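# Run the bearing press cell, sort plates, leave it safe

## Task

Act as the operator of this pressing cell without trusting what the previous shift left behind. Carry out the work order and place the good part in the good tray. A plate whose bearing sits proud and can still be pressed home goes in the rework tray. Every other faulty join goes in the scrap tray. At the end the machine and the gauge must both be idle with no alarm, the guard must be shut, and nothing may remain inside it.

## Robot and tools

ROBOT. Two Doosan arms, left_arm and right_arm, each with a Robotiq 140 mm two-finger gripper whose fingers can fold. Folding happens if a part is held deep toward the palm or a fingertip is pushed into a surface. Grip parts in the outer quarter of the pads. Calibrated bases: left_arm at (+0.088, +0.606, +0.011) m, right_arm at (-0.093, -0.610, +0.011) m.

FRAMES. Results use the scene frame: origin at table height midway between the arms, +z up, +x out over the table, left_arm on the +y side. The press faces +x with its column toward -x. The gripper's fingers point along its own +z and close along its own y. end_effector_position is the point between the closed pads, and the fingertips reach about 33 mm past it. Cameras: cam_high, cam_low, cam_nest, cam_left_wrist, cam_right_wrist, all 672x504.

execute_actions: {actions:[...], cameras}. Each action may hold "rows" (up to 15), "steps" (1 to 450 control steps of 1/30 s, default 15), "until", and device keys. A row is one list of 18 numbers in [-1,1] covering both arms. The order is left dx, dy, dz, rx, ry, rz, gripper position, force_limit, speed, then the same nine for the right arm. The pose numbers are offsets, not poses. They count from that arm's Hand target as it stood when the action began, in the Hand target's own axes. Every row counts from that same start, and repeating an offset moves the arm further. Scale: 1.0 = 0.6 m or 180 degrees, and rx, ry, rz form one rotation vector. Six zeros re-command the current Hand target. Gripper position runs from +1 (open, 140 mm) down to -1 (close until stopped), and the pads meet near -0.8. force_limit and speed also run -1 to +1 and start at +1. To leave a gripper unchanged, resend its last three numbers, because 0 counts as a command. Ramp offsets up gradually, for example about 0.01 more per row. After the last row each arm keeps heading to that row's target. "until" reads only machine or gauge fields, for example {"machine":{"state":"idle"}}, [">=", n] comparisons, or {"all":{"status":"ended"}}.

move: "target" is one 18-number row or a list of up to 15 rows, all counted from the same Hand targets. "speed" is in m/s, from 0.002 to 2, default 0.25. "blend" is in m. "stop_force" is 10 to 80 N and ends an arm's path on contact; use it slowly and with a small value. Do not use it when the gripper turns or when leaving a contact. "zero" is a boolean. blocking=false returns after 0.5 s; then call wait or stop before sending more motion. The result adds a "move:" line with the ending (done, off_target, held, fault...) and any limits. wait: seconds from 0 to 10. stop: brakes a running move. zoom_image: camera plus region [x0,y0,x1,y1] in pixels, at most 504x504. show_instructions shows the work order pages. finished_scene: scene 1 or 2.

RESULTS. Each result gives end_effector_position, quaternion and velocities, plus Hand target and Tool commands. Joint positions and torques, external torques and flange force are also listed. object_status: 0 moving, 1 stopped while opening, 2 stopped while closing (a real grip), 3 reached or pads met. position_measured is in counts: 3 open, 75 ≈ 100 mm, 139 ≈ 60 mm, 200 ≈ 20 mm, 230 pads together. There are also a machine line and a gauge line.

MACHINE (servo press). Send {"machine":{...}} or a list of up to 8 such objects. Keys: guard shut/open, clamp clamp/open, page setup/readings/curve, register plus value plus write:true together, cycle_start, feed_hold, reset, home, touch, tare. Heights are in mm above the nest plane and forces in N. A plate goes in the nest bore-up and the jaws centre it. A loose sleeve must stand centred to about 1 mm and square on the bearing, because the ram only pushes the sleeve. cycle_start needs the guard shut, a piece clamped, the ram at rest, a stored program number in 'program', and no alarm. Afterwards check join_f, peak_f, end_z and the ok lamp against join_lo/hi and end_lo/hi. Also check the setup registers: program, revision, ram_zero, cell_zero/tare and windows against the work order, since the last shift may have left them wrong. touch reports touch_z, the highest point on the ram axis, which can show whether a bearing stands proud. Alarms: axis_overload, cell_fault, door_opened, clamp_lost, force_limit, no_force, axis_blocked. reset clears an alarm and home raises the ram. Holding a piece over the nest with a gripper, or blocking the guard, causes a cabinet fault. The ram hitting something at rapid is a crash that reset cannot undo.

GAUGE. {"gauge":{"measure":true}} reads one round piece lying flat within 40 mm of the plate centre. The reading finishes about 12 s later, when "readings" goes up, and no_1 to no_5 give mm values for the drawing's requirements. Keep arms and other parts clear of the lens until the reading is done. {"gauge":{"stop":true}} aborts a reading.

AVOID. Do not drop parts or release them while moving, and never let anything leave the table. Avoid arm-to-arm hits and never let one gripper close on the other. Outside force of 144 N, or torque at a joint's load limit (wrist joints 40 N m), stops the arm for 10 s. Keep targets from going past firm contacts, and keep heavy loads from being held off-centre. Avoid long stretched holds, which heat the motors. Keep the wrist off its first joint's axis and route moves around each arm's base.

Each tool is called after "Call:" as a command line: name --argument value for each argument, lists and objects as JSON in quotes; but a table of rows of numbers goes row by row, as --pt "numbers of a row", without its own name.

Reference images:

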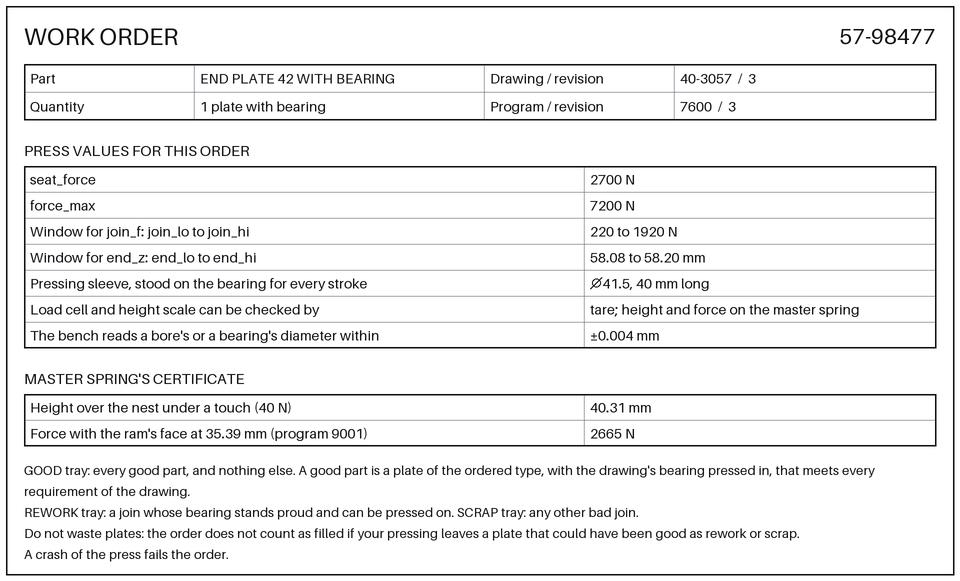

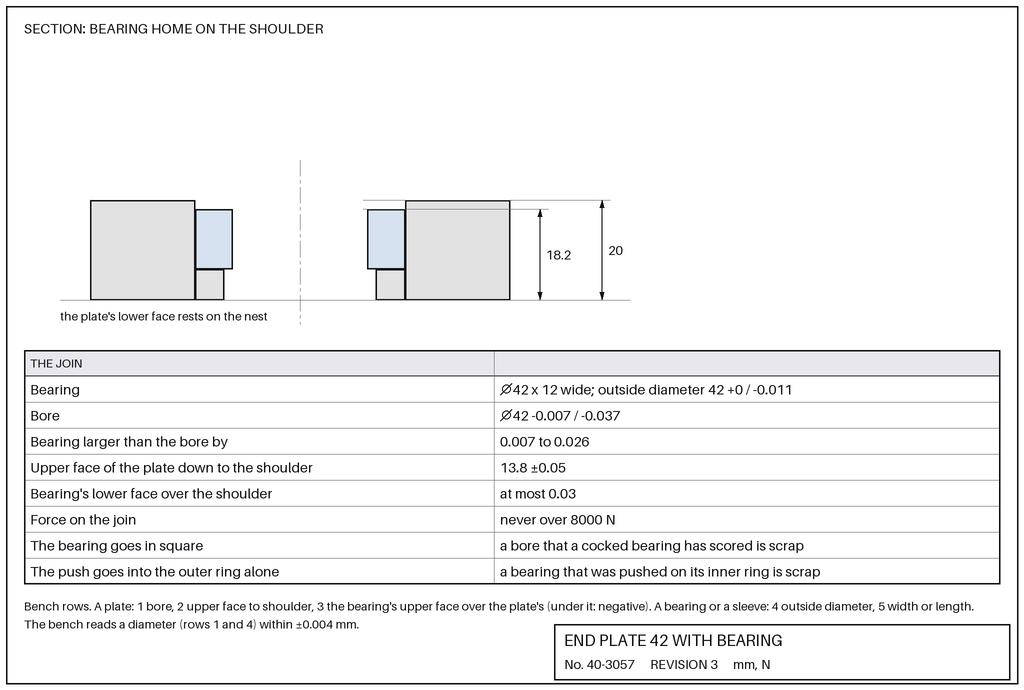

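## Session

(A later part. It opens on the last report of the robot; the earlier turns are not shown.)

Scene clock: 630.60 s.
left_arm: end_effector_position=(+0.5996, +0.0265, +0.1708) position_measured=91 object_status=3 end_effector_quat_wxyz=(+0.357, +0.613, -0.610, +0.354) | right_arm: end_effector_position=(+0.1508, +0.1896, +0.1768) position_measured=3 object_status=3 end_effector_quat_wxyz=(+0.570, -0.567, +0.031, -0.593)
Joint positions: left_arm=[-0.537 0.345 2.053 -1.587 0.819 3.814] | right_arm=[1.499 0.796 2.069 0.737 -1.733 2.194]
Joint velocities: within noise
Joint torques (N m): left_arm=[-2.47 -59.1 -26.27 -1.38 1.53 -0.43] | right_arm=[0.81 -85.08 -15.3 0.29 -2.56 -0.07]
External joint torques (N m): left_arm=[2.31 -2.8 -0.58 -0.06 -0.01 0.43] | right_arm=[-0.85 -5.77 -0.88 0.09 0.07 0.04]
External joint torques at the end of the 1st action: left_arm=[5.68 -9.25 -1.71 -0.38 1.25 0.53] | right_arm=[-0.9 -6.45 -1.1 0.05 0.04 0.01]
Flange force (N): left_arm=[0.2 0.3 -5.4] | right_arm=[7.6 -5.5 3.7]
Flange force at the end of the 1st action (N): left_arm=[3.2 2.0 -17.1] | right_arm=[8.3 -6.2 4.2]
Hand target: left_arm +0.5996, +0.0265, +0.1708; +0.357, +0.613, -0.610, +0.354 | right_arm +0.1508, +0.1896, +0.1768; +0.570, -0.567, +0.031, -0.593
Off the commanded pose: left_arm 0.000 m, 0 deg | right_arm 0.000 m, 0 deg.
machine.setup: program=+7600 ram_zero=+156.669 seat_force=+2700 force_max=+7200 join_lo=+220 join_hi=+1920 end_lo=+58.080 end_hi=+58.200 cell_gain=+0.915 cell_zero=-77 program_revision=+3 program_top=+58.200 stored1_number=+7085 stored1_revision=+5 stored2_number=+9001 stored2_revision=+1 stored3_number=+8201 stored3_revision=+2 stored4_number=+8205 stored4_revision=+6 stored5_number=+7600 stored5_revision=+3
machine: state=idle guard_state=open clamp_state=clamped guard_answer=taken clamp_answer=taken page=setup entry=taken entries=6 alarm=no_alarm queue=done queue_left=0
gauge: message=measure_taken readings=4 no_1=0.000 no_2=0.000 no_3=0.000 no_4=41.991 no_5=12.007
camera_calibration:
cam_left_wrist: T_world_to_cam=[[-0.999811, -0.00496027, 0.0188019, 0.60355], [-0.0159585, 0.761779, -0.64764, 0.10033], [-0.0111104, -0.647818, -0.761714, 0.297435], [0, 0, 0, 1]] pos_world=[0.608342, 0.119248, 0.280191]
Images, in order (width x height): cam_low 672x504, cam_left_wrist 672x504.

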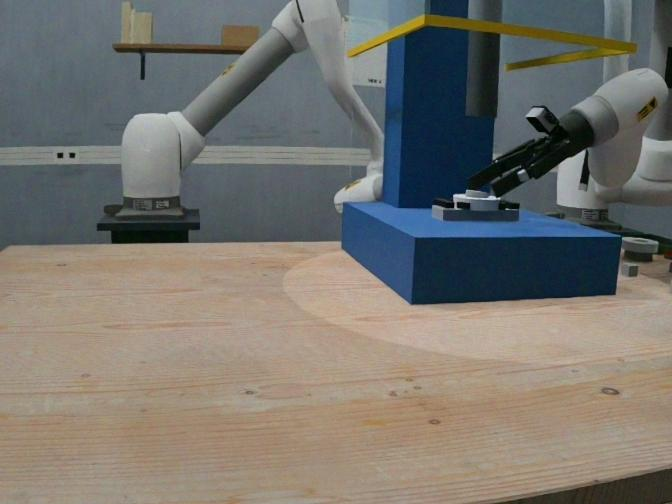

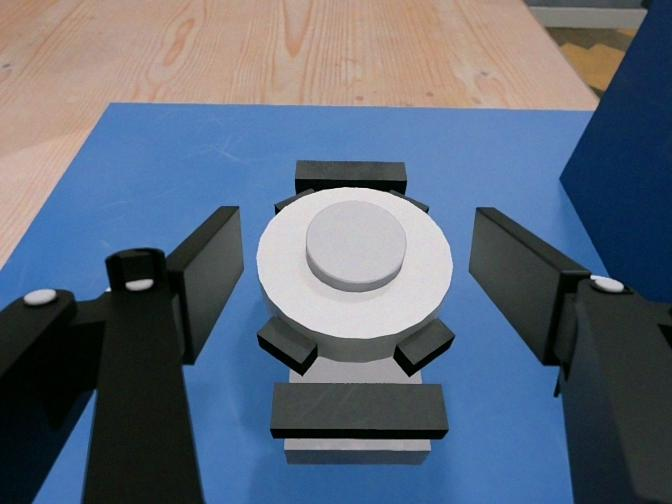

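Call:
execute_actions --actions '[{"rows":[[0,0,0,0,0,0,-1,-0.2,-1,0,0,0,0,0,0,1,1,1]],"steps":85}]' --cameras '[]'

Call:
move --pt "0.0433 0 -0.025 0 0 0 -1 -0.2 -1 0 0 0 0 0 0 1 1 1" --pt "-0.053 0 -0.3274 0 0 0 -1 -0.2 -1 0 0 0 0 0 0 1 1 1" --pt "-0.363 -0.0972 -0.4053 0 0 0 -1 -0.2 -1 0 0 0 0 0 0 1 1 1" --pt "-0.4263 -0.0972 -0.369 0 0 0 -1 -0.2 -1 0 0 0 0 0 0 1 1 1" --speed '[0.05,0.2,0.2,0.06]' --cameras '[]'

Call:
move --target '[-0.0217,0,0.0125,0,0,0,-1,-0.2,-1,0,0,0,0,0,0,1,1,1]' --speed 0.01 --stop_force 14 --cameras '[]'

Call:
execute_actions --actions '[{"rows":[[0.0007,0,-0.0004,0,0,0,-1,-0.2,-1,0,0,0,0,0,0,1,1,1]],"steps":15},{"rows":[[0,0,0,0,0,0,0.3,0.1,-1,0,0,0,0,0,0,1,1,1]],"steps":60}]' --cameras '["cam_left_wrist"]'

Call:
zoom_image --camera "cam_left_wrist" --region '[295, 190, 415, 310]'

Scene clock: 633.87 s.
left_arm: end_effector_position=(+0.5996, +0.0265, +0.1708) position_measured=170 object_status=2 end_effector_quat_wxyz=(+0.357, +0.613, -0.610, +0.354) | right_arm: end_effector_position=(+0.1508, +0.1896, +0.1768) position_measured=3 object_status=3 end_effector_quat_wxyz=(+0.570, -0.567, +0.031, -0.593)
Joint positions: left_arm=[-0.537 0.345 2.053 -1.587 0.819 3.814] | right_arm=[1.499 0.796 2.069 0.737 -1.733 2.194]
Joint velocities: within noise
Joint torques (N m): left_arm=[-3.43 -53.83 -23.2 -0.45 0.3 -0.53] | right_arm=[0.63 -85.77 -14.99 0.34 -2.58 -0.09]
External joint torques (N m): left_arm=[3.13 -8.55 -3.76 -1.02 1.26 0.53] | right_arm=[-0.61 -5.52 -1.2 0.04 0.08 0.06]
Flange force (N): left_arm=[5.6 1.0 -11.0] | right_arm=[6.6 -5.6 3.7]
Hand target: left_arm +0.5996, +0.0265, +0.1708; +0.357, +0.613, -0.610, +0.354 | right_arm +0.1508, +0.1896, +0.1768; +0.570, -0.567, +0.031, -0.593
Off the commanded pose: left_arm 0.000 m, 0 deg | right_arm 0.000 m, 0 deg.
machine.setup: program=+7600 ram_zero=+156.669 seat_force=+2700 force_max=+7200 join_lo=+220 join_hi=+1920 end_lo=+58.080 end_hi=+58.200 cell_gain=+0.915 cell_zero=-77 program_revision=+3 program_top=+58.200 stored1_number=+7085 stored1_revision=+5 stored2_number=+9001 stored2_revision=+1 stored3_number=+8201 stored3_revision=+2 stored4_number=+8205 stored4_revision=+6 stored5_number=+7600 stored5_revision=+3
machine: state=idle guard_state=open clamp_state=clamped guard_answer=taken clamp_answer=taken page=setup entry=taken entries=6 alarm=no_alarm queue=done queue_left=0
gauge: message=measure_taken readings=4 no_1=0.000 no_2=0.000 no_3=0.000 no_4=41.991 no_5=12.007
No camera images: "cameras" was empty.

Scene clock: 637.70 s.
left_arm: end_effector_position=(+0.6569, +0.3456, +0.0579) position_measured=170 object_status=2 end_effector_quat_wxyz=(+0.357, +0.613, -0.610, +0.354) | right_arm: end_effector_position=(+0.1508, +0.1896, +0.1768) position_measured=3 object_status=3 end_effector_quat_wxyz=(+0.570, -0.567, +0.031, -0.593)
Joint positions: left_arm=[0.027 0.495 2.133 -1.305 1.121 4.129] | right_arm=[1.499 0.796 2.069 0.737 -1.733 2.194]
Joint velocities: within noise
Joint torques (N m): left_arm=[-2.61 -65.62 -17.27 -0.9 2.17 -0.38] | right_arm=[0.84 -85.2 -15 0.35 -2.57 -0.02]
External joint torques (N m): left_arm=[2.32 -1.59 -0.04 0.24 -0.1 0.38] | right_arm=[-0.85 -5.45 -0.98 0.03 0.09 -0.02]
Flange force (N): left_arm=[-0.4 1.7 -4.8] | right_arm=[7.0 -5.3 3.8]
Hand target: left_arm +0.6569, +0.3455, +0.0578; +0.357, +0.613, -0.610, +0.354 | right_arm +0.1508, +0.1896, +0.1768; +0.570, -0.567, +0.031, -0.593
Off the commanded pose: left_arm 0.000 m, 0 deg | right_arm 0.000 m, 0 deg.
machine.setup: program=+7600 ram_zero=+156.669 seat_force=+2700 force_max=+7200 join_lo=+220 join_hi=+1920 end_lo=+58.080 end_hi=+58.200 cell_gain=+0.915 cell_zero=-77 program_revision=+3 program_top=+58.200 stored1_number=+7085 stored1_revision=+5 stored2_number=+9001 stored2_revision=+1 stored3_number=+8201 stored3_revision=+2 stored4_number=+8205 stored4_revision=+6 stored5_number=+7600 stored5_revision=+3
machine: state=idle guard_state=open clamp_state=clamped guard_answer=taken clamp_answer=taken page=setup entry=taken entries=6 alarm=no_alarm queue=done queue_left=0
gauge: message=measure_taken readings=4 no_1=0.000 no_2=0.000 no_3=0.000 no_4=41.991 no_5=12.007
move: done
No camera images: "cameras" was empty.

Scene clock: 638.77 s.
left_arm: end_effector_position=(+0.6570, +0.3455, +0.0532) position_measured=170 object_status=2 end_effector_quat_wxyz=(+0.357, +0.613, -0.610, +0.354) | right_arm: end_effector_position=(+0.1508, +0.1896, +0.1768) position_measured=3 object_status=3 end_effector_quat_wxyz=(+0.570, -0.567, +0.031, -0.593)
Joint positions: left_arm=[0.027 0.502 2.134 -1.309 1.119 4.138] | right_arm=[1.499 0.796 2.069 0.737 -1.733 2.194]
Joint velocities: within noise
Joint torques (N m): left_arm=[-4.89 -53.54 -10.37 2.33 -2.14 -0.42] | right_arm=[1.21 -85.21 -14.88 0.28 -2.57 -0.11]
External joint torques (N m): left_arm=[4.74 -13.54 -6.53 -2.99 4.21 0.42] | right_arm=[-1.22 -5.8 -1.25 0.1 0.07 0.08]
Flange force (N): left_arm=[15.7 0.6 -17.7] | right_arm=[7.3 -5.2 4.5]
Hand target: left_arm +0.6570, +0.3455, +0.0532; +0.357, +0.613, -0.610, +0.354 (not the last commanded pose) | right_arm +0.1508, +0.1896, +0.1768; +0.570, -0.567, +0.031, -0.593
Off the commanded pose: left_arm 0.010 m, 0 deg | right_arm 0.000 m, 0 deg.
machine.setup: program=+7600 ram_zero=+156.669 seat_force=+2700 force_max=+7200 join_lo=+220 join_hi=+1920 end_lo=+58.080 end_hi=+58.200 cell_gain=+0.915 cell_zero=-77 program_revision=+3 program_top=+58.200 stored1_number=+7085 stored1_revision=+5 stored2_number=+9001 stored2_revision=+1 stored3_number=+8201 stored3_revision=+2 stored4_number=+8205 stored4_revision=+6 stored5_number=+7600 stored5_revision=+3
machine: state=idle guard_state=open clamp_state=clamped guard_answer=taken clamp_answer=taken page=setup entry=taken entries=6 alarm=no_alarm queue=done queue_left=0
gauge: message=measure_taken readings=4 no_1=0.000 no_2=0.000 no_3=0.000 no_4=41.991 no_5=12.007
move: contact (left_arm)
No camera images: "cameras" was empty.

Scene clock: 641.47 s.
left_arm: end_effector_position=(+0.6570, +0.3455, +0.0537) position_measured=91 object_status=3 end_effector_quat_wxyz=(+0.357, +0.613, -0.610, +0.354) | right_arm: end_effector_position=(+0.1508, +0.1896, +0.1768) position_measured=3 object_status=3 end_effector_quat_wxyz=(+0.570, -0.567, +0.031, -0.593)
Joint positions: left_arm=[0.027 0.502 2.133 -1.309 1.119 4.137] | right_arm=[1.499 0.796 2.069 0.737 -1.733 2.194]
Joint velocities: within noise
Joint torques (N m): left_arm=[-2.95 -64.51 -16.5 -0.61 2.02 -0.43] | right_arm=[0.98 -85.29 -14.86 0.32 -2.55 -0.04]
External joint torques (N m): left_arm=[2.83 -2.7 -0.45 -0.04 0.03 0.43] | right_arm=[-0.97 -5.47 -1.11 0.05 0.05 0.01]
External joint torques at the end of the 1st action: left_arm=[1.73 -5.77 -3.12 -1.51 1.21 0.45] | right_arm=[-0.78 -5.65 -0.94 0.1 0.05 0.01]
Flange force (N): left_arm=[0.8 2.1 -6.1] | right_arm=[6.9 -5.2 4.0]
Flange force at the end of the 1st action (N): left_arm=[6.5 0.2 -6.0] | right_arm=[7.3 -5.5 3.6]
Hand target: left_arm +0.6570, +0.3455, +0.0537; +0.357, +0.613, -0.610, +0.354 | right_arm +0.1508, +0.1896, +0.1768; +0.570, -0.567, +0.031, -0.593
Off the commanded pose: left_arm 0.000 m, 0 deg | right_arm 0.000 m, 0 deg.
machine.setup: program=+7600 ram_zero=+156.669 seat_force=+2700 force_max=+7200 join_lo=+220 join_hi=+1920 end_lo=+58.080 end_hi=+58.200 cell_gain=+0.915 cell_zero=-77 program_revision=+3 program_top=+58.200 stored1_number=+7085 stored1_revision=+5 stored2_number=+9001 stored2_revision=+1 stored3_number=+8201 stored3_revision=+2 stored4_number=+8205 stored4_revision=+6 stored5_number=+7600 stored5_revision=+3
machine: state=idle guard_state=open clamp_state=clamped guard_answer=taken clamp_answer=taken page=setup entry=taken entries=6 alarm=no_alarm queue=done queue_left=0
gauge: message=measure_taken readings=4 no_1=0.000 no_2=0.000 no_3=0.000 no_4=41.991 no_5=12.007
camera_calibration:
cam_left_wrist: T_world_to_cam=[[-0.999814, -0.00494825, 0.01866, 0.664645], [-0.0158575, 0.761778, -0.647644, -0.217733], [-0.0110101, -0.647819, -0.761715, 0.415386], [0, 0, 0, 1]] pos_world=[0.665642, 0.438248, 0.162991]
Images, in order (width x height): cam_left_wrist 672x504.

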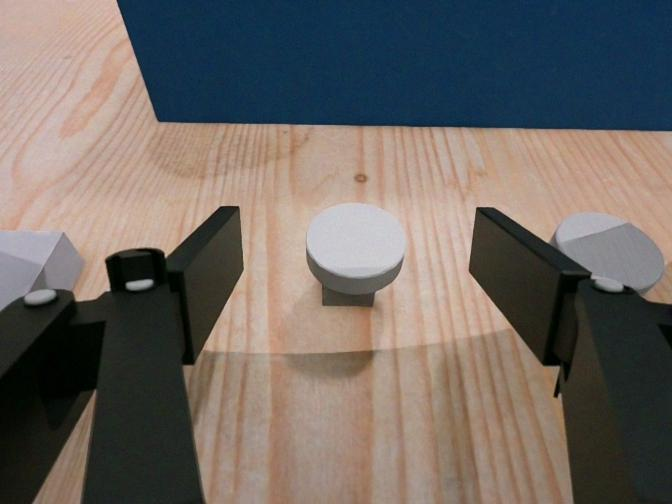

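Scaled by 4.200.

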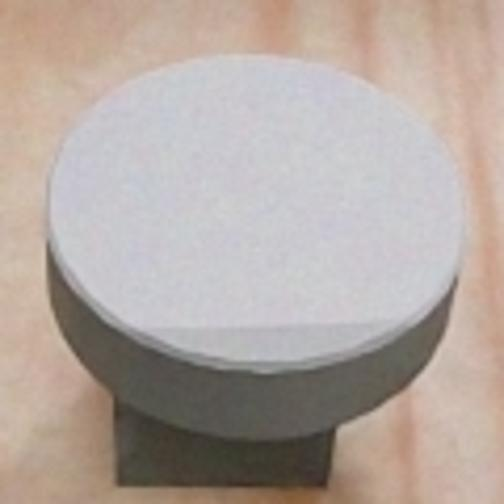

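Call:
move --target '[-0.0014,0,0.0002,0,0,0,0.3,0.1,-1,0,0,0,0,0,0,1,1,1]' --speed 0.01 --cameras '["cam_left_wrist"]'

Call:
zoom_image --camera "cam_left_wrist" --region '[340, 185, 370, 215]'

Call:
zoom_image --camera "cam_left_wrist" --region '[340, 275, 370, 305]'

Scene clock: 642.30 s.
left_arm: end_effector_position=(+0.6569, +0.3458, +0.0529) position_measured=91 object_status=3 end_effector_quat_wxyz=(+0.357, +0.613, -0.610, +0.354) | right_arm: end_effector_position=(+0.1508, +0.1896, +0.1768) position_measured=3 object_status=3 end_effector_quat_wxyz=(+0.570, -0.567, +0.031, -0.593)
Joint positions: left_arm=[0.028 0.503 2.134 -1.309 1.119 4.139] | right_arm=[1.499 0.796 2.069 0.737 -1.733 2.194]
Joint velocities: within noise
Joint torques (N m): left_arm=[-3 -64.02 -16.51 -0.6 1.98 -0.44] | right_arm=[1.1 -85.26 -15.04 0.35 -2.59 -0.07]
External joint torques (N m): left_arm=[2.84 -3.45 -0.43 -0.06 0.08 0.44] | right_arm=[-1.08 -5.83 -1.05 0.02 0.09 0.03]
Flange force (N): left_arm=[1.8 2.8 -6.7] | right_arm=[7.6 -5.4 4.3]
Hand target: left_arm +0.6570, +0.3458, +0.0529; +0.357, +0.613, -0.610, +0.354 | right_arm +0.1508, +0.1896, +0.1768; +0.570, -0.567, +0.031, -0.593
Off the commanded pose: left_arm 0.000 m, 0 deg | right_arm 0.000 m, 0 deg.
machine.setup: program=+7600 ram_zero=+156.669 seat_force=+2700 force_max=+7200 join_lo=+220 join_hi=+1920 end_lo=+58.080 end_hi=+58.200 cell_gain=+0.915 cell_zero=-77 program_revision=+3 program_top=+58.200 stored1_number=+7085 stored1_revision=+5 stored2_number=+9001 stored2_revision=+1 stored3_number=+8201 stored3_revision=+2 stored4_number=+8205 stored4_revision=+6 stored5_number=+7600 stored5_revision=+3
machine: state=idle guard_state=open clamp_state=clamped guard_answer=taken clamp_answer=taken page=setup entry=taken entries=6 alarm=no_alarm queue=done queue_left=0
gauge: message=measure_taken readings=4 no_1=0.000 no_2=0.000 no_3=0.000 no_4=41.991 no_5=12.007
move: done
camera_calibration:
cam_left_wrist: T_world_to_cam=[[-0.999814, -0.00480572, 0.0186727, 0.664496], [-0.0157587, 0.761689, -0.647752, -0.218425], [-0.0111099, -0.647925, -0.761623, 0.415144], [0, 0, 0, 1]] pos_world=[0.665542, 0.438548, 0.16229]
Images, in order (width x height): cam_left_wrist 672x504.

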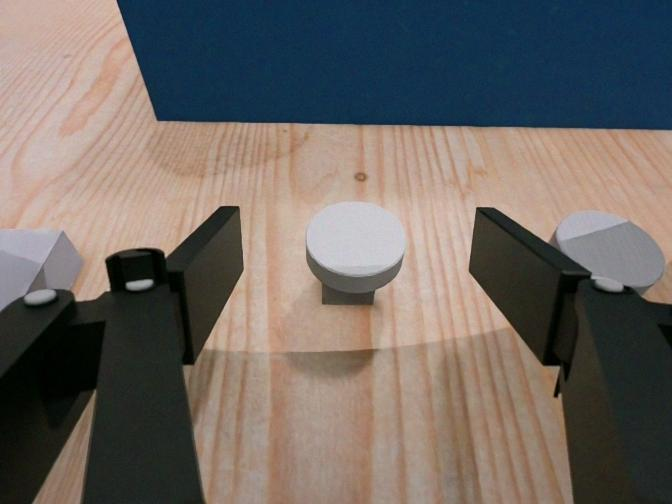

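Scaled by 16.800.

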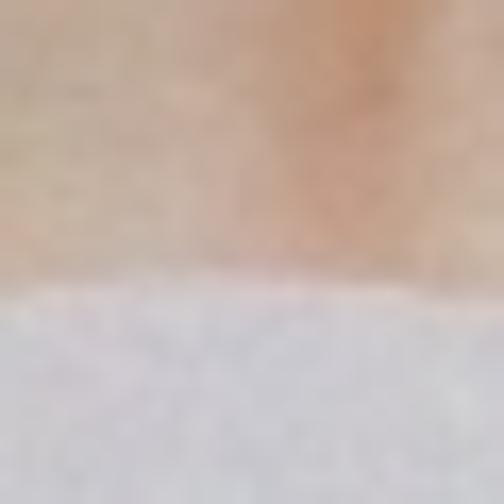

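Scaled by 16.800.

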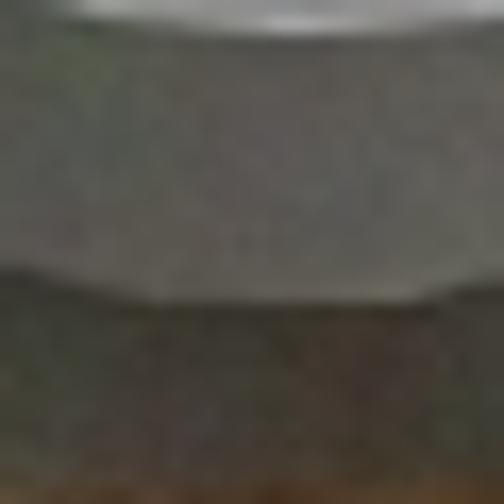

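Call:
execute_actions --actions '[{"rows":[[0,0,0,0,0,0,-1,-0.2,-1,0,0,0,0,0,0,1,1,1]],"steps":85}]' --cameras '[]'

Call:
move --pt "0.0722 0 -0.0417 0 0 0 -1 -0.2 -1 0 0 0 0 0 0 1 1 1" --pt "0.3855 0.0965 0.0353 0 0 0 -1 -0.2 -1 0 0 0 0 0 0 1 1 1" --pt "0.4463 0.0968 0.3553 0 0 0 -1 -0.2 -1 0 0 0 0 0 0 1 1 1" --speed '[0.06,0.2,0.12]' --cameras '[]'

Scene clock: 645.47 s.
left_arm: end_effector_position=(+0.6570, +0.3458, +0.0529) position_measured=169 object_status=2 end_effector_quat_wxyz=(+0.357, +0.613, -0.610, +0.354) | right_arm: end_effector_position=(+0.1508, +0.1896, +0.1768) position_measured=3 object_status=3 end_effector_quat_wxyz=(+0.570, -0.567, +0.031, -0.593)
Joint positions: left_arm=[0.028 0.503 2.134 -1.309 1.119 4.139] | right_arm=[1.499 0.796 2.069 0.737 -1.733 2.194]
Joint velocities: within noise
Joint torques (N m): left_arm=[-4.36 -62.41 -15.62 -0.35 1.44 -0.4] | right_arm=[0.92 -85.55 -15.09 0.33 -2.55 -0.07]
External joint torques (N m): left_arm=[4.37 -5.06 -1.27 -0.3 0.63 0.4] | right_arm=[-0.93 -5.69 -1.12 0.05 0.05 0.04]
Flange force (N): left_arm=[3.1 2.5 -10.6] | right_arm=[7.2 -5.4 4.0]
Hand target: left_arm +0.6570, +0.3458, +0.0529; +0.357, +0.613, -0.610, +0.354 | right_arm +0.1508, +0.1896, +0.1768; +0.570, -0.567, +0.031, -0.593
Off the commanded pose: left_arm 0.000 m, 0 deg | right_arm 0.000 m, 0 deg.
machine.setup: program=+7600 ram_zero=+156.669 seat_force=+2700 force_max=+7200 join_lo=+220 join_hi=+1920 end_lo=+58.080 end_hi=+58.200 cell_gain=+0.915 cell_zero=-77 program_revision=+3 program_top=+58.200 stored1_number=+7085 stored1_revision=+5 stored2_number=+9001 stored2_revision=+1 stored3_number=+8201 stored3_revision=+2 stored4_number=+8205 stored4_revision=+6 stored5_number=+7600 stored5_revision=+3
machine: state=idle guard_state=open clamp_state=clamped guard_answer=taken clamp_answer=taken page=setup entry=taken entries=6 alarm=no_alarm queue=done queue_left=0
gauge: message=measure_taken readings=4 no_1=0.000 no_2=0.000 no_3=0.000 no_4=41.991 no_5=12.007
No camera images: "cameras" was empty.

Scene clock: 649.47 s.
left_arm: end_effector_position=(+0.6000, +0.0280, +0.1805) position_measured=169 object_status=2 end_effector_quat_wxyz=(+0.357, +0.613, -0.610, +0.354) | right_arm: end_effector_position=(+0.1508, +0.1896, +0.1768) position_measured=3 object_status=3 end_effector_quat_wxyz=(+0.570, -0.567, +0.031, -0.593)
Joint positions: left_arm=[-0.534 0.332 2.049 -1.569 0.82 3.789] | right_arm=[1.499 0.796 2.069 0.737 -1.733 2.194]
Joint velocities: within noise
Joint torques (N m): left_arm=[-0.55 -58 -27.34 -1.57 1.57 -0.43] | right_arm=[0.67 -85.31 -15.17 0.34 -2.57 -0.09]
External joint torques (N m): left_arm=[0.67 -3.61 -0.17 0.16 -0.09 0.43] | right_arm=[-0.64 -5.58 -0.75 0.03 0.07 0.05]
Flange force (N): left_arm=[1.8 3.3 -4.8] | right_arm=[7.4 -5.4 3.3]
Hand target: left_arm +0.6000, +0.0279, +0.1804; +0.357, +0.613, -0.610, +0.354 | right_arm +0.1508, +0.1896, +0.1768; +0.570, -0.567, +0.031, -0.593
Off the commanded pose: left_arm 0.000 m, 0 deg | right_arm 0.000 m, 0 deg.
machine.setup: program=+7600 ram_zero=+156.669 seat_force=+2700 force_max=+7200 join_lo=+220 join_hi=+1920 end_lo=+58.080 end_hi=+58.200 cell_gain=+0.915 cell_zero=-77 program_revision=+3 program_top=+58.200 stored1_number=+7085 stored1_revision=+5 stored2_number=+9001 stored2_revision=+1 stored3_number=+8201 stored3_revision=+2 stored4_number=+8205 stored4_revision=+6 stored5_number=+7600 stored5_revision=+3
machine: state=idle guard_state=open clamp_state=clamped guard_answer=taken clamp_answer=taken page=setup entry=taken entries=6 alarm=no_alarm queue=done queue_left=0
gauge: message=measure_taken readings=4 no_1=0.000 no_2=0.000 no_3=0.000 no_4=41.991 no_5=12.007
move: done
No camera images: "cameras" was empty.

Call:
move --target '[-0.0059,0.0008,0.0061,0,0,0,-1,-0.2,-1,0,0,0,0,0,0,1,1,1]' --speed 0.02 --cameras '[]'

Call:
move --target '[-0.0145,0,0.0083,0,0,0,-1,-0.2,-1,0,0,0,0,0,0,1,1,1]' --speed 0.005 --stop_force 12 --cameras '[]'

Call:
execute_actions --actions '[{"rows":[[0.0004,0,-0.0002,0,0,0,-1,-0.2,-1,0,0,0,0,0,0,1,1,1]],"steps":15},{"rows":[[0,0,0,0,0,0,0.3,0.1,-1,0,0,0,0,0,0,1,1,1]],"steps":60}]' --cameras '["cam_left_wrist","cam_low"]'

Call:
zoom_image --camera "cam_low" --region '[430, 170, 530, 230]'

Call:
zoom_image --camera "cam_left_wrist" --region '[270, 180, 450, 420]'

Scene clock: 650.40 s.
left_arm: end_effector_position=(+0.5995, +0.0265, +0.1756) position_measured=169 object_status=2 end_effector_quat_wxyz=(+0.357, +0.613, -0.610, +0.354) | right_arm: end_effector_position=(+0.1508, +0.1896, +0.1768) position_measured=3 object_status=3 end_effector_quat_wxyz=(+0.570, -0.567, +0.031, -0.593)
Joint positions: left_arm=[-0.537 0.338 2.051 -1.579 0.818 3.802] | right_arm=[1.499 0.796 2.069 0.737 -1.733 2.194]
Joint velocities: within noise
Joint torques (N m): left_arm=[-2.92 -60.4 -26.85 -1.57 1.66 -0.7] | right_arm=[0.77 -84.91 -15.04 0.4 -2.52 0.02]
External joint torques (N m): left_arm=[2.85 -1.77 -0.42 0.13 -0.14 0.7] | right_arm=[-0.76 -6.16 -0.97 -0.02 0.01 -0.05]
Flange force (N): left_arm=[-1.6 -0.9 -4.9] | right_arm=[8.0 -6.0 3.9]
Hand target: left_arm +0.5995, +0.0265, +0.1755; +0.357, +0.613, -0.610, +0.354 | right_arm +0.1508, +0.1896, +0.1768; +0.570, -0.567, +0.031, -0.593
Off the commanded pose: left_arm 0.000 m, 0 deg | right_arm 0.000 m, 0 deg.
machine.setup: program=+7600 ram_zero=+156.669 seat_force=+2700 force_max=+7200 join_lo=+220 join_hi=+1920 end_lo=+58.080 end_hi=+58.200 cell_gain=+0.915 cell_zero=-77 program_revision=+3 program_top=+58.200 stored1_number=+7085 stored1_revision=+5 stored2_number=+9001 stored2_revision=+1 stored3_number=+8201 stored3_revision=+2 stored4_number=+8205 stored4_revision=+6 stored5_number=+7600 stored5_revision=+3
machine: state=idle guard_state=open clamp_state=clamped guard_answer=taken clamp_answer=taken page=setup entry=taken entries=6 alarm=no_alarm queue=done queue_left=0
gauge: message=measure_taken readings=4 no_1=0.000 no_2=0.000 no_3=0.000 no_4=41.991 no_5=12.007
move: done
No camera images: "cameras" was empty.

Scene clock: 652.07 s.
left_arm: end_effector_position=(+0.5996, +0.0265, +0.1704) position_measured=169 object_status=2 end_effector_quat_wxyz=(+0.357, +0.613, -0.610, +0.354) | right_arm: end_effector_position=(+0.1508, +0.1896, +0.1768) position_measured=3 object_status=3 end_effector_quat_wxyz=(+0.570, -0.567, +0.031, -0.593)
Joint positions: left_arm=[-0.537 0.345 2.054 -1.589 0.818 3.816] | right_arm=[1.499 0.796 2.069 0.737 -1.733 2.194]
Joint velocities: within noise
Joint torques (N m): left_arm=[-5.26 -47.3 -20.83 0.13 -1.05 -0.66] | right_arm=[0.96 -85.3 -15 0.36 -2.56 -0.02]
External joint torques (N m): left_arm=[5.19 -15.08 -6.04 -1.59 2.6 0.66] | right_arm=[-0.96 -5.7 -1.09 0.02 0.07 -0.01]
Flange force (N): left_arm=[10.3 2.3 -20.2] | right_arm=[7.2 -5.4 4.1]
Hand target: left_arm +0.5995, +0.0265, +0.1704; +0.357, +0.613, -0.610, +0.354 (not the last commanded pose) | right_arm +0.1508, +0.1896, +0.1768; +0.570, -0.567, +0.031, -0.593
Off the commanded pose: left_arm 0.005 m, 0 deg | right_arm 0.000 m, 0 deg.
machine.setup: program=+7600 ram_zero=+156.669 seat_force=+2700 force_max=+7200 join_lo=+220 join_hi=+1920 end_lo=+58.080 end_hi=+58.200 cell_gain=+0.915 cell_zero=-77 program_revision=+3 program_top=+58.200 stored1_number=+7085 stored1_revision=+5 stored2_number=+9001 stored2_revision=+1 stored3_number=+8201 stored3_revision=+2 stored4_number=+8205 stored4_revision=+6 stored5_number=+7600 stored5_revision=+3
machine: state=idle guard_state=open clamp_state=clamped guard_answer=taken clamp_answer=taken page=setup entry=taken entries=6 alarm=no_alarm queue=done queue_left=0
gauge: message=measure_taken readings=4 no_1=0.000 no_2=0.000 no_3=0.000 no_4=41.991 no_5=12.007
move: contact (left_arm)
No camera images: "cameras" was empty.

Scene clock: 654.77 s.
left_arm: end_effector_position=(+0.5995, +0.0265, +0.1707) position_measured=91 object_status=3 end_effector_quat_wxyz=(+0.357, +0.613, -0.610, +0.354) | right_arm: end_effector_position=(+0.1508, +0.1896, +0.1768) position_measured=3 object_status=3 end_effector_quat_wxyz=(+0.570, -0.567, +0.031, -0.593)
Joint positions: left_arm=[-0.537 0.345 2.054 -1.588 0.818 3.815] | right_arm=[1.499 0.796 2.069 0.737 -1.733 2.194]
Joint velocities: within noise
Joint torques (N m): left_arm=[-2.82 -59.17 -26.32 -1.34 1.54 -0.48] | right_arm=[0.81 -84.99 -15.23 0.34 -2.56 -0.11]
External joint torques (N m): left_arm=[2.69 -3.11 -0.59 -0.11 0 0.48] | right_arm=[-0.75 -6.38 -0.85 0.03 0.05 0.08]
External joint torques at the end of the 1st action: left_arm=[4.03 -10.01 -3.75 -1 1.61 0.55] | right_arm=[-0.69 -5.32 -1.06 -0.03 0.05 0.02]
Flange force (N): left_arm=[0.0 0.4 -6.1] | right_arm=[8.5 -6.1 3.7]
Flange force at the end of the 1st action (N): left_arm=[6.0 1.5 -14.2] | right_arm=[6.6 -5.2 3.7]
Hand target: left_arm +0.5996, +0.0265, +0.1707; +0.357, +0.613, -0.610, +0.354 | right_arm +0.1508, +0.1896, +0.1768; +0.570, -0.567, +0.031, -0.593
Off the commanded pose: left_arm 0.000 m, 0 deg | right_arm 0.000 m, 0 deg.
machine.setup: program=+7600 ram_zero=+156.669 seat_force=+2700 force_max=+7200 join_lo=+220 join_hi=+1920 end_lo=+58.080 end_hi=+58.200 cell_gain=+0.915 cell_zero=-77 program_revision=+3 program_top=+58.200 stored1_number=+7085 stored1_revision=+5 stored2_number=+9001 stored2_revision=+1 stored3_number=+8201 stored3_revision=+2 stored4_number=+8205 stored4_revision=+6 stored5_number=+7600 stored5_revision=+3
machine: state=idle guard_state=open clamp_state=clamped guard_answer=taken clamp_answer=taken page=setup entry=taken entries=6 alarm=no_alarm queue=done queue_left=0
gauge: message=measure_taken readings=4 no_1=0.000 no_2=0.000 no_3=0.000 no_4=41.991 no_5=12.007
camera_calibration:
cam_left_wrist: T_world_to_cam=[[-0.999817, -0.0050008, 0.0184449, 0.603463], [-0.0157597, 0.761686, -0.647755, 0.10012], [-0.0108099, -0.647928, -0.761625, 0.297085], [0, 0, 0, 1]] pos_world=[0.608142, 0.119248, 0.27999]
Images, in order (width x height): cam_low 672x504, cam_left_wrist 672x504.

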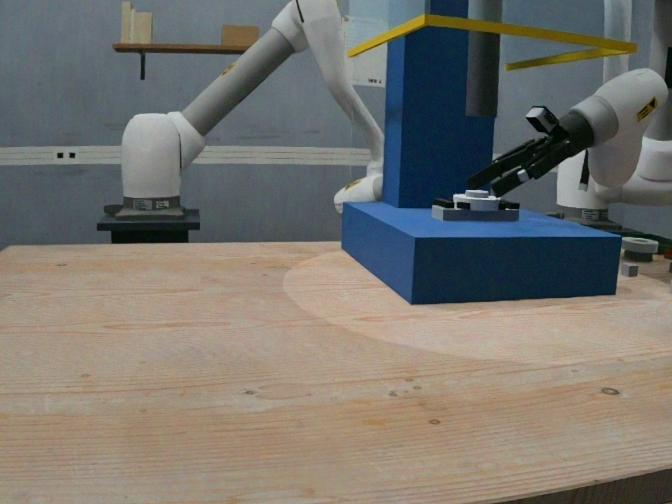

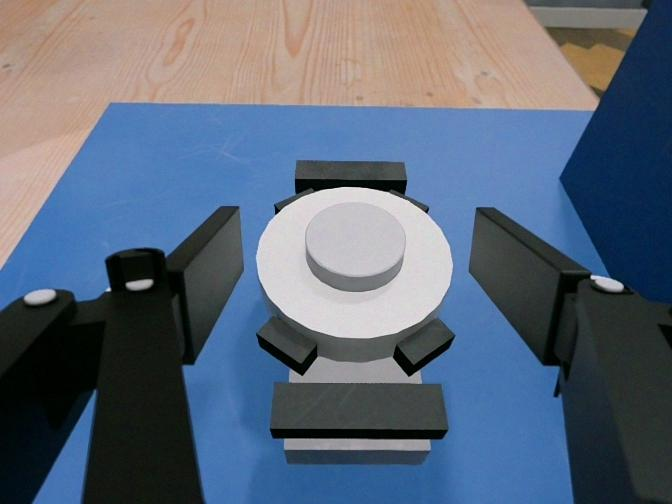

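Scaled by 5.040.

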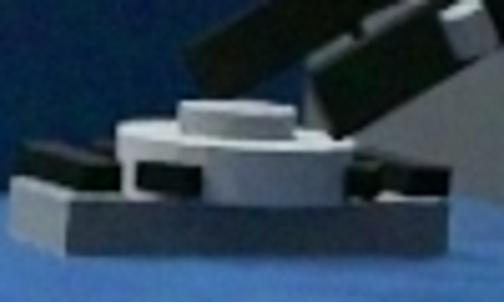

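Scaled by 2.100.

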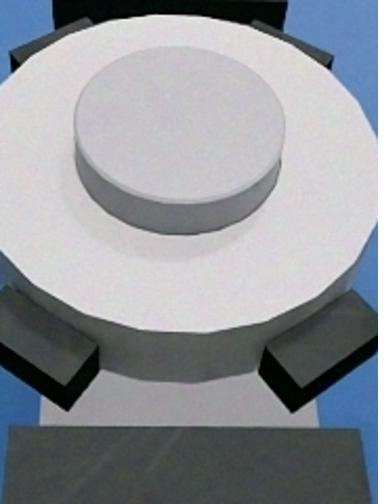

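Call:
move --pt "0.05 0 -0.0289 0 0 0 0.3 0.1 -1 0 0 0 0 0 0 1 1 1" --pt "-0.0442 0 -0.3076 0 0 0 0.3 0.1 -1 0 0 0 0 0 0 1 1 1" --speed '[0.03,0.15]'

Call:
zoom_image --camera "cam_low" --region '[430, 170, 530, 230]'

Call:
zoom_image --camera "cam_nest" --region '[220, 180, 440, 345]'

Scene clock: 657.87 s.
left_arm: end_effector_position=(+0.5996, +0.1999, +0.2389) position_measured=91 object_status=3 end_effector_quat_wxyz=(+0.357, +0.613, -0.610, +0.354) | right_arm: end_effector_position=(+0.1508, +0.1896, +0.1768) position_measured=3 object_status=3 end_effector_quat_wxyz=(+0.570, -0.567, +0.031, -0.593)
Joint positions: left_arm=[-0.253 0.172 2.124 -1.329 1.031 3.717] | right_arm=[1.499 0.796 2.069 0.737 -1.733 2.194]
Joint velocities: within noise
Joint torques (N m): left_arm=[-3.56 -45 -29.11 -0.73 1.3 -0.42] | right_arm=[0.61 -85.2 -15.13 0.34 -2.53 -0.06]
External joint torques (N m): left_arm=[3.51 -2.57 -0.58 -0.24 0.04 0.42] | right_arm=[-0.61 -5.8 -0.84 0.04 0.04 0.02]
Flange force (N): left_arm=[-1.3 0.9 -7.3] | right_arm=[7.6 -5.7 3.4]
Hand target: left_arm +0.5996, +0.2000, +0.2389; +0.357, +0.613, -0.610, +0.354 | right_arm +0.1508, +0.1896, +0.1768; +0.570, -0.567, +0.031, -0.593
Off the commanded pose: left_arm 0.000 m, 0 deg | right_arm 0.000 m, 0 deg.
machine.setup: program=+7600 ram_zero=+156.669 seat_force=+2700 force_max=+7200 join_lo=+220 join_hi=+1920 end_lo=+58.080 end_hi=+58.200 cell_gain=+0.915 cell_zero=-77 program_revision=+3 program_top=+58.200 stored1_number=+7085 stored1_revision=+5 stored2_number=+9001 stored2_revision=+1 stored3_number=+8201 stored3_revision=+2 stored4_number=+8205 stored4_revision=+6 stored5_number=+7600 stored5_revision=+3
machine: state=idle guard_state=open clamp_state=clamped guard_answer=taken clamp_answer=taken page=setup entry=taken entries=6 alarm=no_alarm queue=done queue_left=0
gauge: message=measure_taken readings=4 no_1=0.000 no_2=0.000 no_3=0.000 no_4=41.991 no_5=12.007
move: done
camera_calibration:
cam_left_wrist: T_world_to_cam=[[-0.999816, -0.00507675, 0.0185099, 0.60317], [-0.0158597, 0.761685, -0.647753, 0.0122824], [-0.0108102, -0.647928, -0.761625, 0.46138], [0, 0, 0, 1]] pos_world=[0.608242, 0.292648, 0.34819]
cam_right_wrist: T_world_to_cam=[[0.646714, -0.354468, -0.675362, 0.100745], [-0.510452, 0.456789, -0.728548, 0.122521], [0.566744, 0.815902, 0.114473, -0.121143], [0, 0, 0, 1]] pos_world=[0.0660449, 0.0785851, 0.17117]

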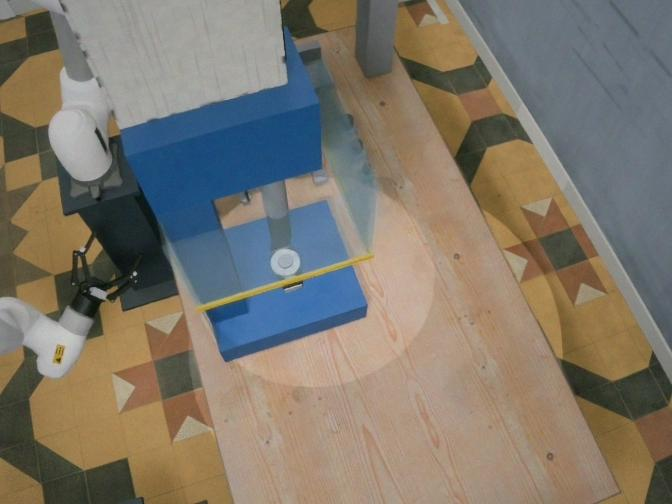

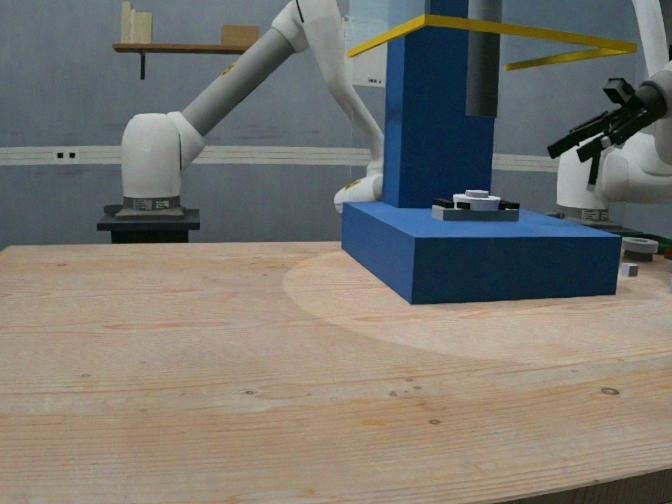

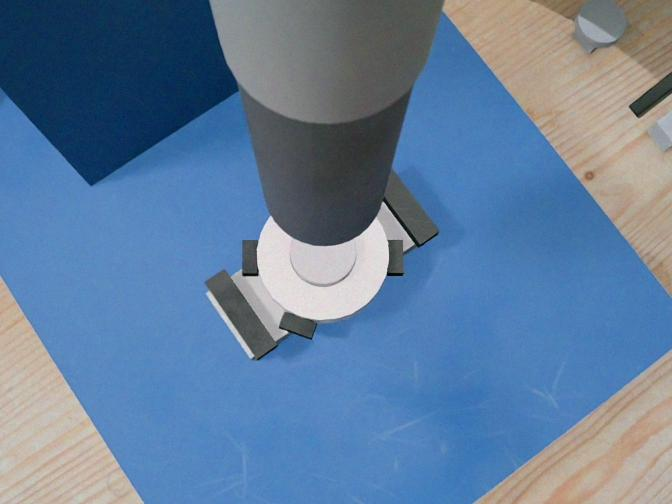

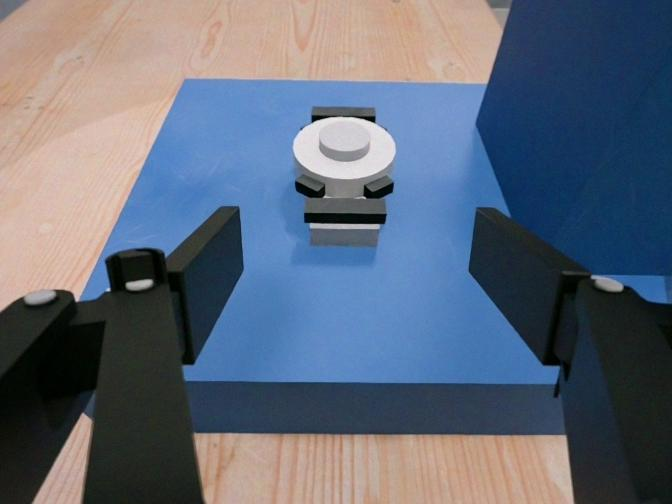

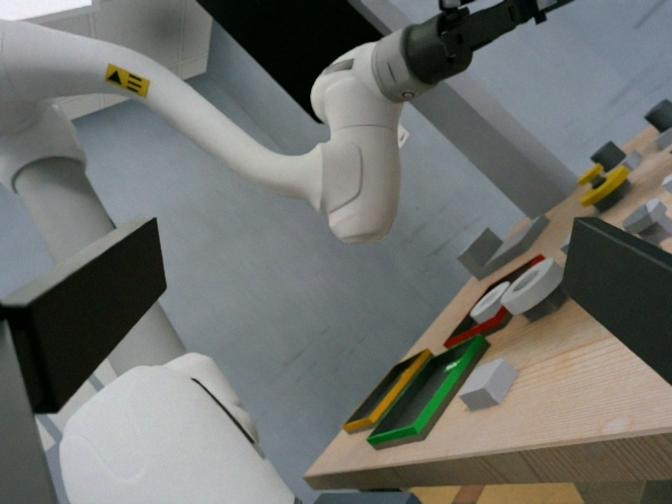

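Scaled by 5.040.

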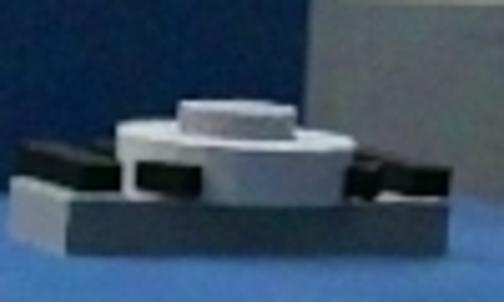

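Scaled by 2.291.

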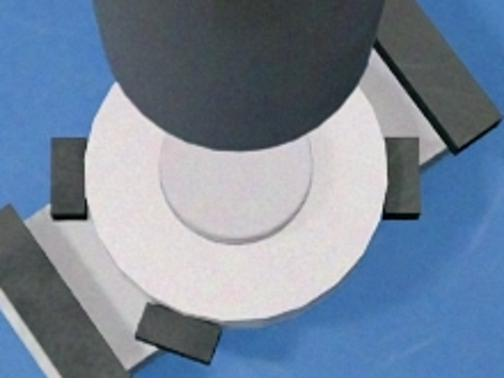

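Call:
move --pt "-0.0833 0 -0.1443 0 0 0 0.45 0.2 -0.8 0 0 0 0 0 0 1 1 1" --pt "-0.1795 -0.1667 -0.3775 0.2887 0 -0.1667 0.45 0.2 -0.8 0 0 0 0 0 0 1 1 1" --speed '[0.2,0.25]'

Scene clock: 664.20 s.
left_arm: end_effector_position=(+0.6993, +0.4503, +0.2569) position_measured=72 object_status=3 end_effector_quat_wxyz=(+0.132, +0.838, -0.222, +0.482) | right_arm: end_effector_position=(+0.1508, +0.1896, +0.1768) position_measured=3 object_status=3 end_effector_quat_wxyz=(+0.570, -0.567, +0.031, -0.593)
Joint positions: left_arm=[-0.088 -0.113 2.374 -1.916 0.366 3.709] | right_arm=[1.499 0.796 2.069 0.737 -1.733 2.194]
Joint velocities: within noise
Joint torques (N m): left_arm=[-2.78 -18.66 -31.72 -2.1 1.32 -0.67] | right_arm=[0.95 -85.47 -15.2 0.31 -2.57 -0.09]
External joint torques (N m): left_arm=[2.72 -1.49 -0.64 0.24 -0.01 0.67] | right_arm=[-0.98 -5.11 -0.86 0.06 0.09 0.06]
Flange force (N): left_arm=[0.0 0.0 0.0] | right_arm=[6.7 -4.6 3.6]
Hand target: left_arm +0.6993, +0.4503, +0.2569; +0.132, +0.837, -0.222, +0.482 | right_arm +0.1508, +0.1896, +0.1768; +0.570, -0.567, +0.031, -0.593
Off the commanded pose: left_arm 0.000 m, 0 deg | right_arm 0.000 m, 0 deg.
machine.setup: program=+7600 ram_zero=+156.669 seat_force=+2700 force_max=+7200 join_lo=+220 join_hi=+1920 end_lo=+58.080 end_hi=+58.200 cell_gain=+0.915 cell_zero=-77 program_revision=+3 program_top=+58.200 stored1_number=+7085 stored1_revision=+5 stored2_number=+9001 stored2_revision=+1 stored3_number=+8201 stored3_revision=+2 stored4_number=+8205 stored4_revision=+6 stored5_number=+7600 stored5_revision=+3
machine: state=idle guard_state=open clamp_state=clamped guard_answer=taken clamp_answer=taken page=setup entry=taken entries=6 alarm=no_alarm queue=done queue_left=0
gauge: message=measure_taken readings=4 no_1=0.000 no_2=0.000 no_3=0.000 no_4=41.991 no_5=12.007
move: done
camera_calibration:
cam_left_wrist: T_world_to_cam=[[-0.495317, -0.868448, 0.0214394, 0.738948], [-0.672661, 0.367799, -0.642068, 0.469939], [0.549717, -0.332448, -0.766348, 0.105593], [0, 0, 0, 1]] pos_world=[0.624077, 0.503999, 0.366811]
cam_right_wrist: T_world_to_cam=[[0.646714, -0.354468, -0.675362, 0.100745], [-0.510452, 0.456789, -0.728548, 0.122521], [0.566744, 0.815902, 0.114473, -0.121143], [0, 0, 0, 1]] pos_world=[0.0660449, 0.0785851, 0.17117]

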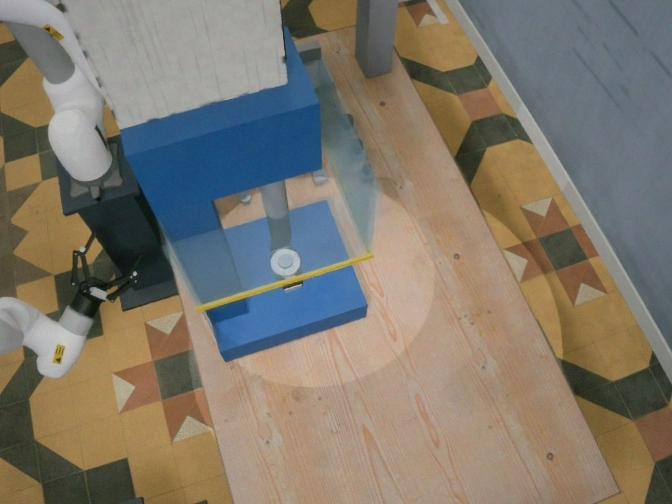

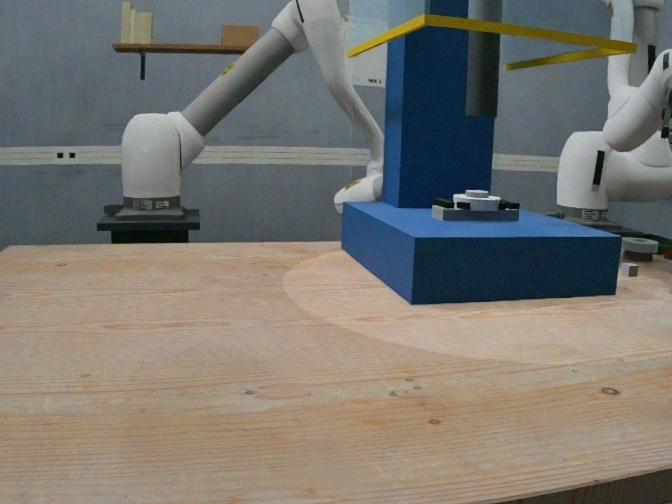

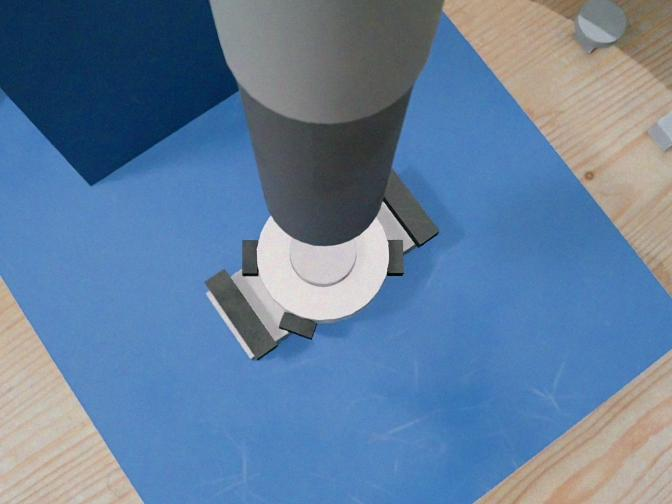

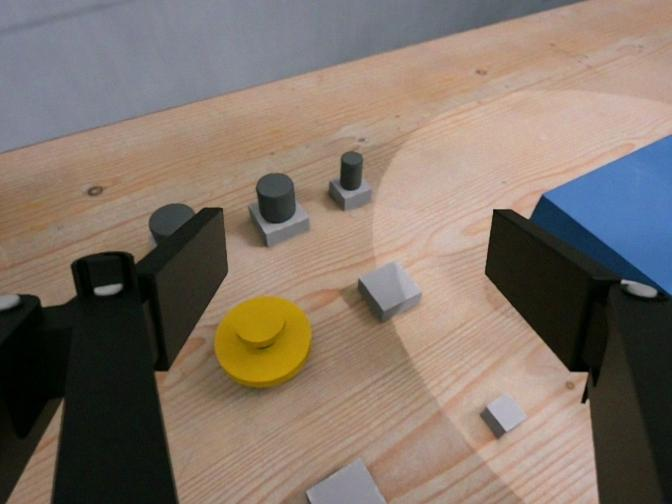

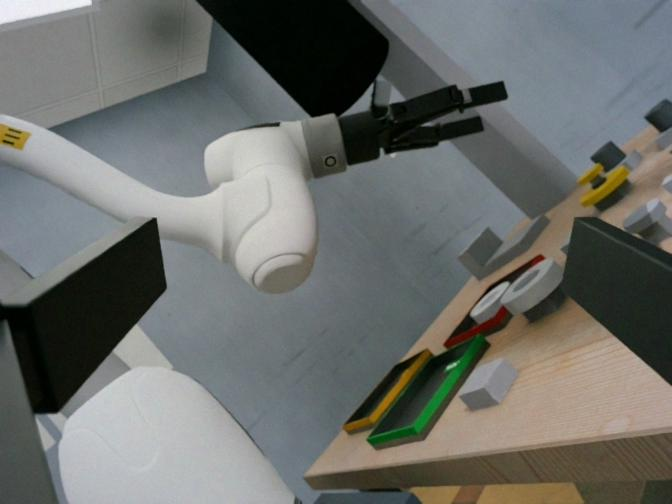

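Call:
move --target '[0.0165,-0.2853,0.3351,0,0,0,0.45,0.2,-0.8,0,0,0,0,0,0,1,1,1]' --speed 0.2 --cameras '["cam_left_wrist"]'

Scene clock: 666.43 s.
left_arm: end_effector_position=(+0.9393, +0.5088, +0.1634) position_measured=72 object_status=3 end_effector_quat_wxyz=(+0.132, +0.837, -0.222, +0.482) | right_arm: end_effector_position=(+0.1508, +0.1896, +0.1768) position_measured=3 object_status=3 end_effector_quat_wxyz=(+0.570, -0.567, +0.031, -0.593)
Joint positions: left_arm=[0.059 0.371 2.026 -1.996 0.517 3.91] | right_arm=[1.499 0.796 2.069 0.737 -1.733 2.194]
Joint velocities: within noise
Joint torques (N m): left_arm=[-2.46 -62.96 -27.94 -1.87 1.68 -0.57] | right_arm=[0.56 -85.29 -15.01 0.39 -2.54 -0.06]
External joint torques (N m): left_arm=[2.13 -2.74 0.07 -0.21 0.03 0.57] | right_arm=[-0.54 -5.94 -1.07 -0.01 0.04 0.02]
Flange force (N): left_arm=[-1.7 0.3 -4.9] | right_arm=[7.4 -6.0 3.7]
Hand target: left_arm +0.9394, +0.5088, +0.1634; +0.132, +0.837, -0.222, +0.482 | right_arm +0.1508, +0.1896, +0.1768; +0.570, -0.567, +0.031, -0.593
Off the commanded pose: left_arm 0.000 m, 0 deg | right_arm 0.000 m, 0 deg.
machine.setup: program=+7600 ram_zero=+156.669 seat_force=+2700 force_max=+7200 join_lo=+220 join_hi=+1920 end_lo=+58.080 end_hi=+58.200 cell_gain=+0.915 cell_zero=-77 program_revision=+3 program_top=+58.200 stored1_number=+7085 stored1_revision=+5 stored2_number=+9001 stored2_revision=+1 stored3_number=+8201 stored3_revision=+2 stored4_number=+8205 stored4_revision=+6 stored5_number=+7600 stored5_revision=+3
machine: state=idle guard_state=open clamp_state=clamped guard_answer=taken clamp_answer=taken page=setup entry=taken entries=6 alarm=no_alarm queue=done queue_left=0
gauge: message=measure_taken readings=4 no_1=0.000 no_2=0.000 no_3=0.000 no_4=41.991 no_5=12.007
move: done
camera_calibration:
cam_left_wrist: T_world_to_cam=[[-0.495297, -0.868462, 0.0213304, 0.910701], [-0.672561, 0.367799, -0.642172, 0.549902], [0.549857, -0.332412, -0.766264, -0.0786873], [0, 0, 0, 1]] pos_world=[0.864177, 0.562499, 0.273411]
Images, in order (width x height): cam_left_wrist 672x504.

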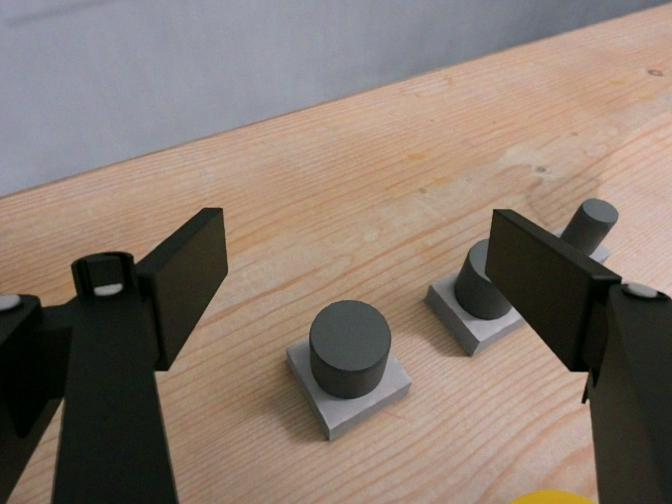

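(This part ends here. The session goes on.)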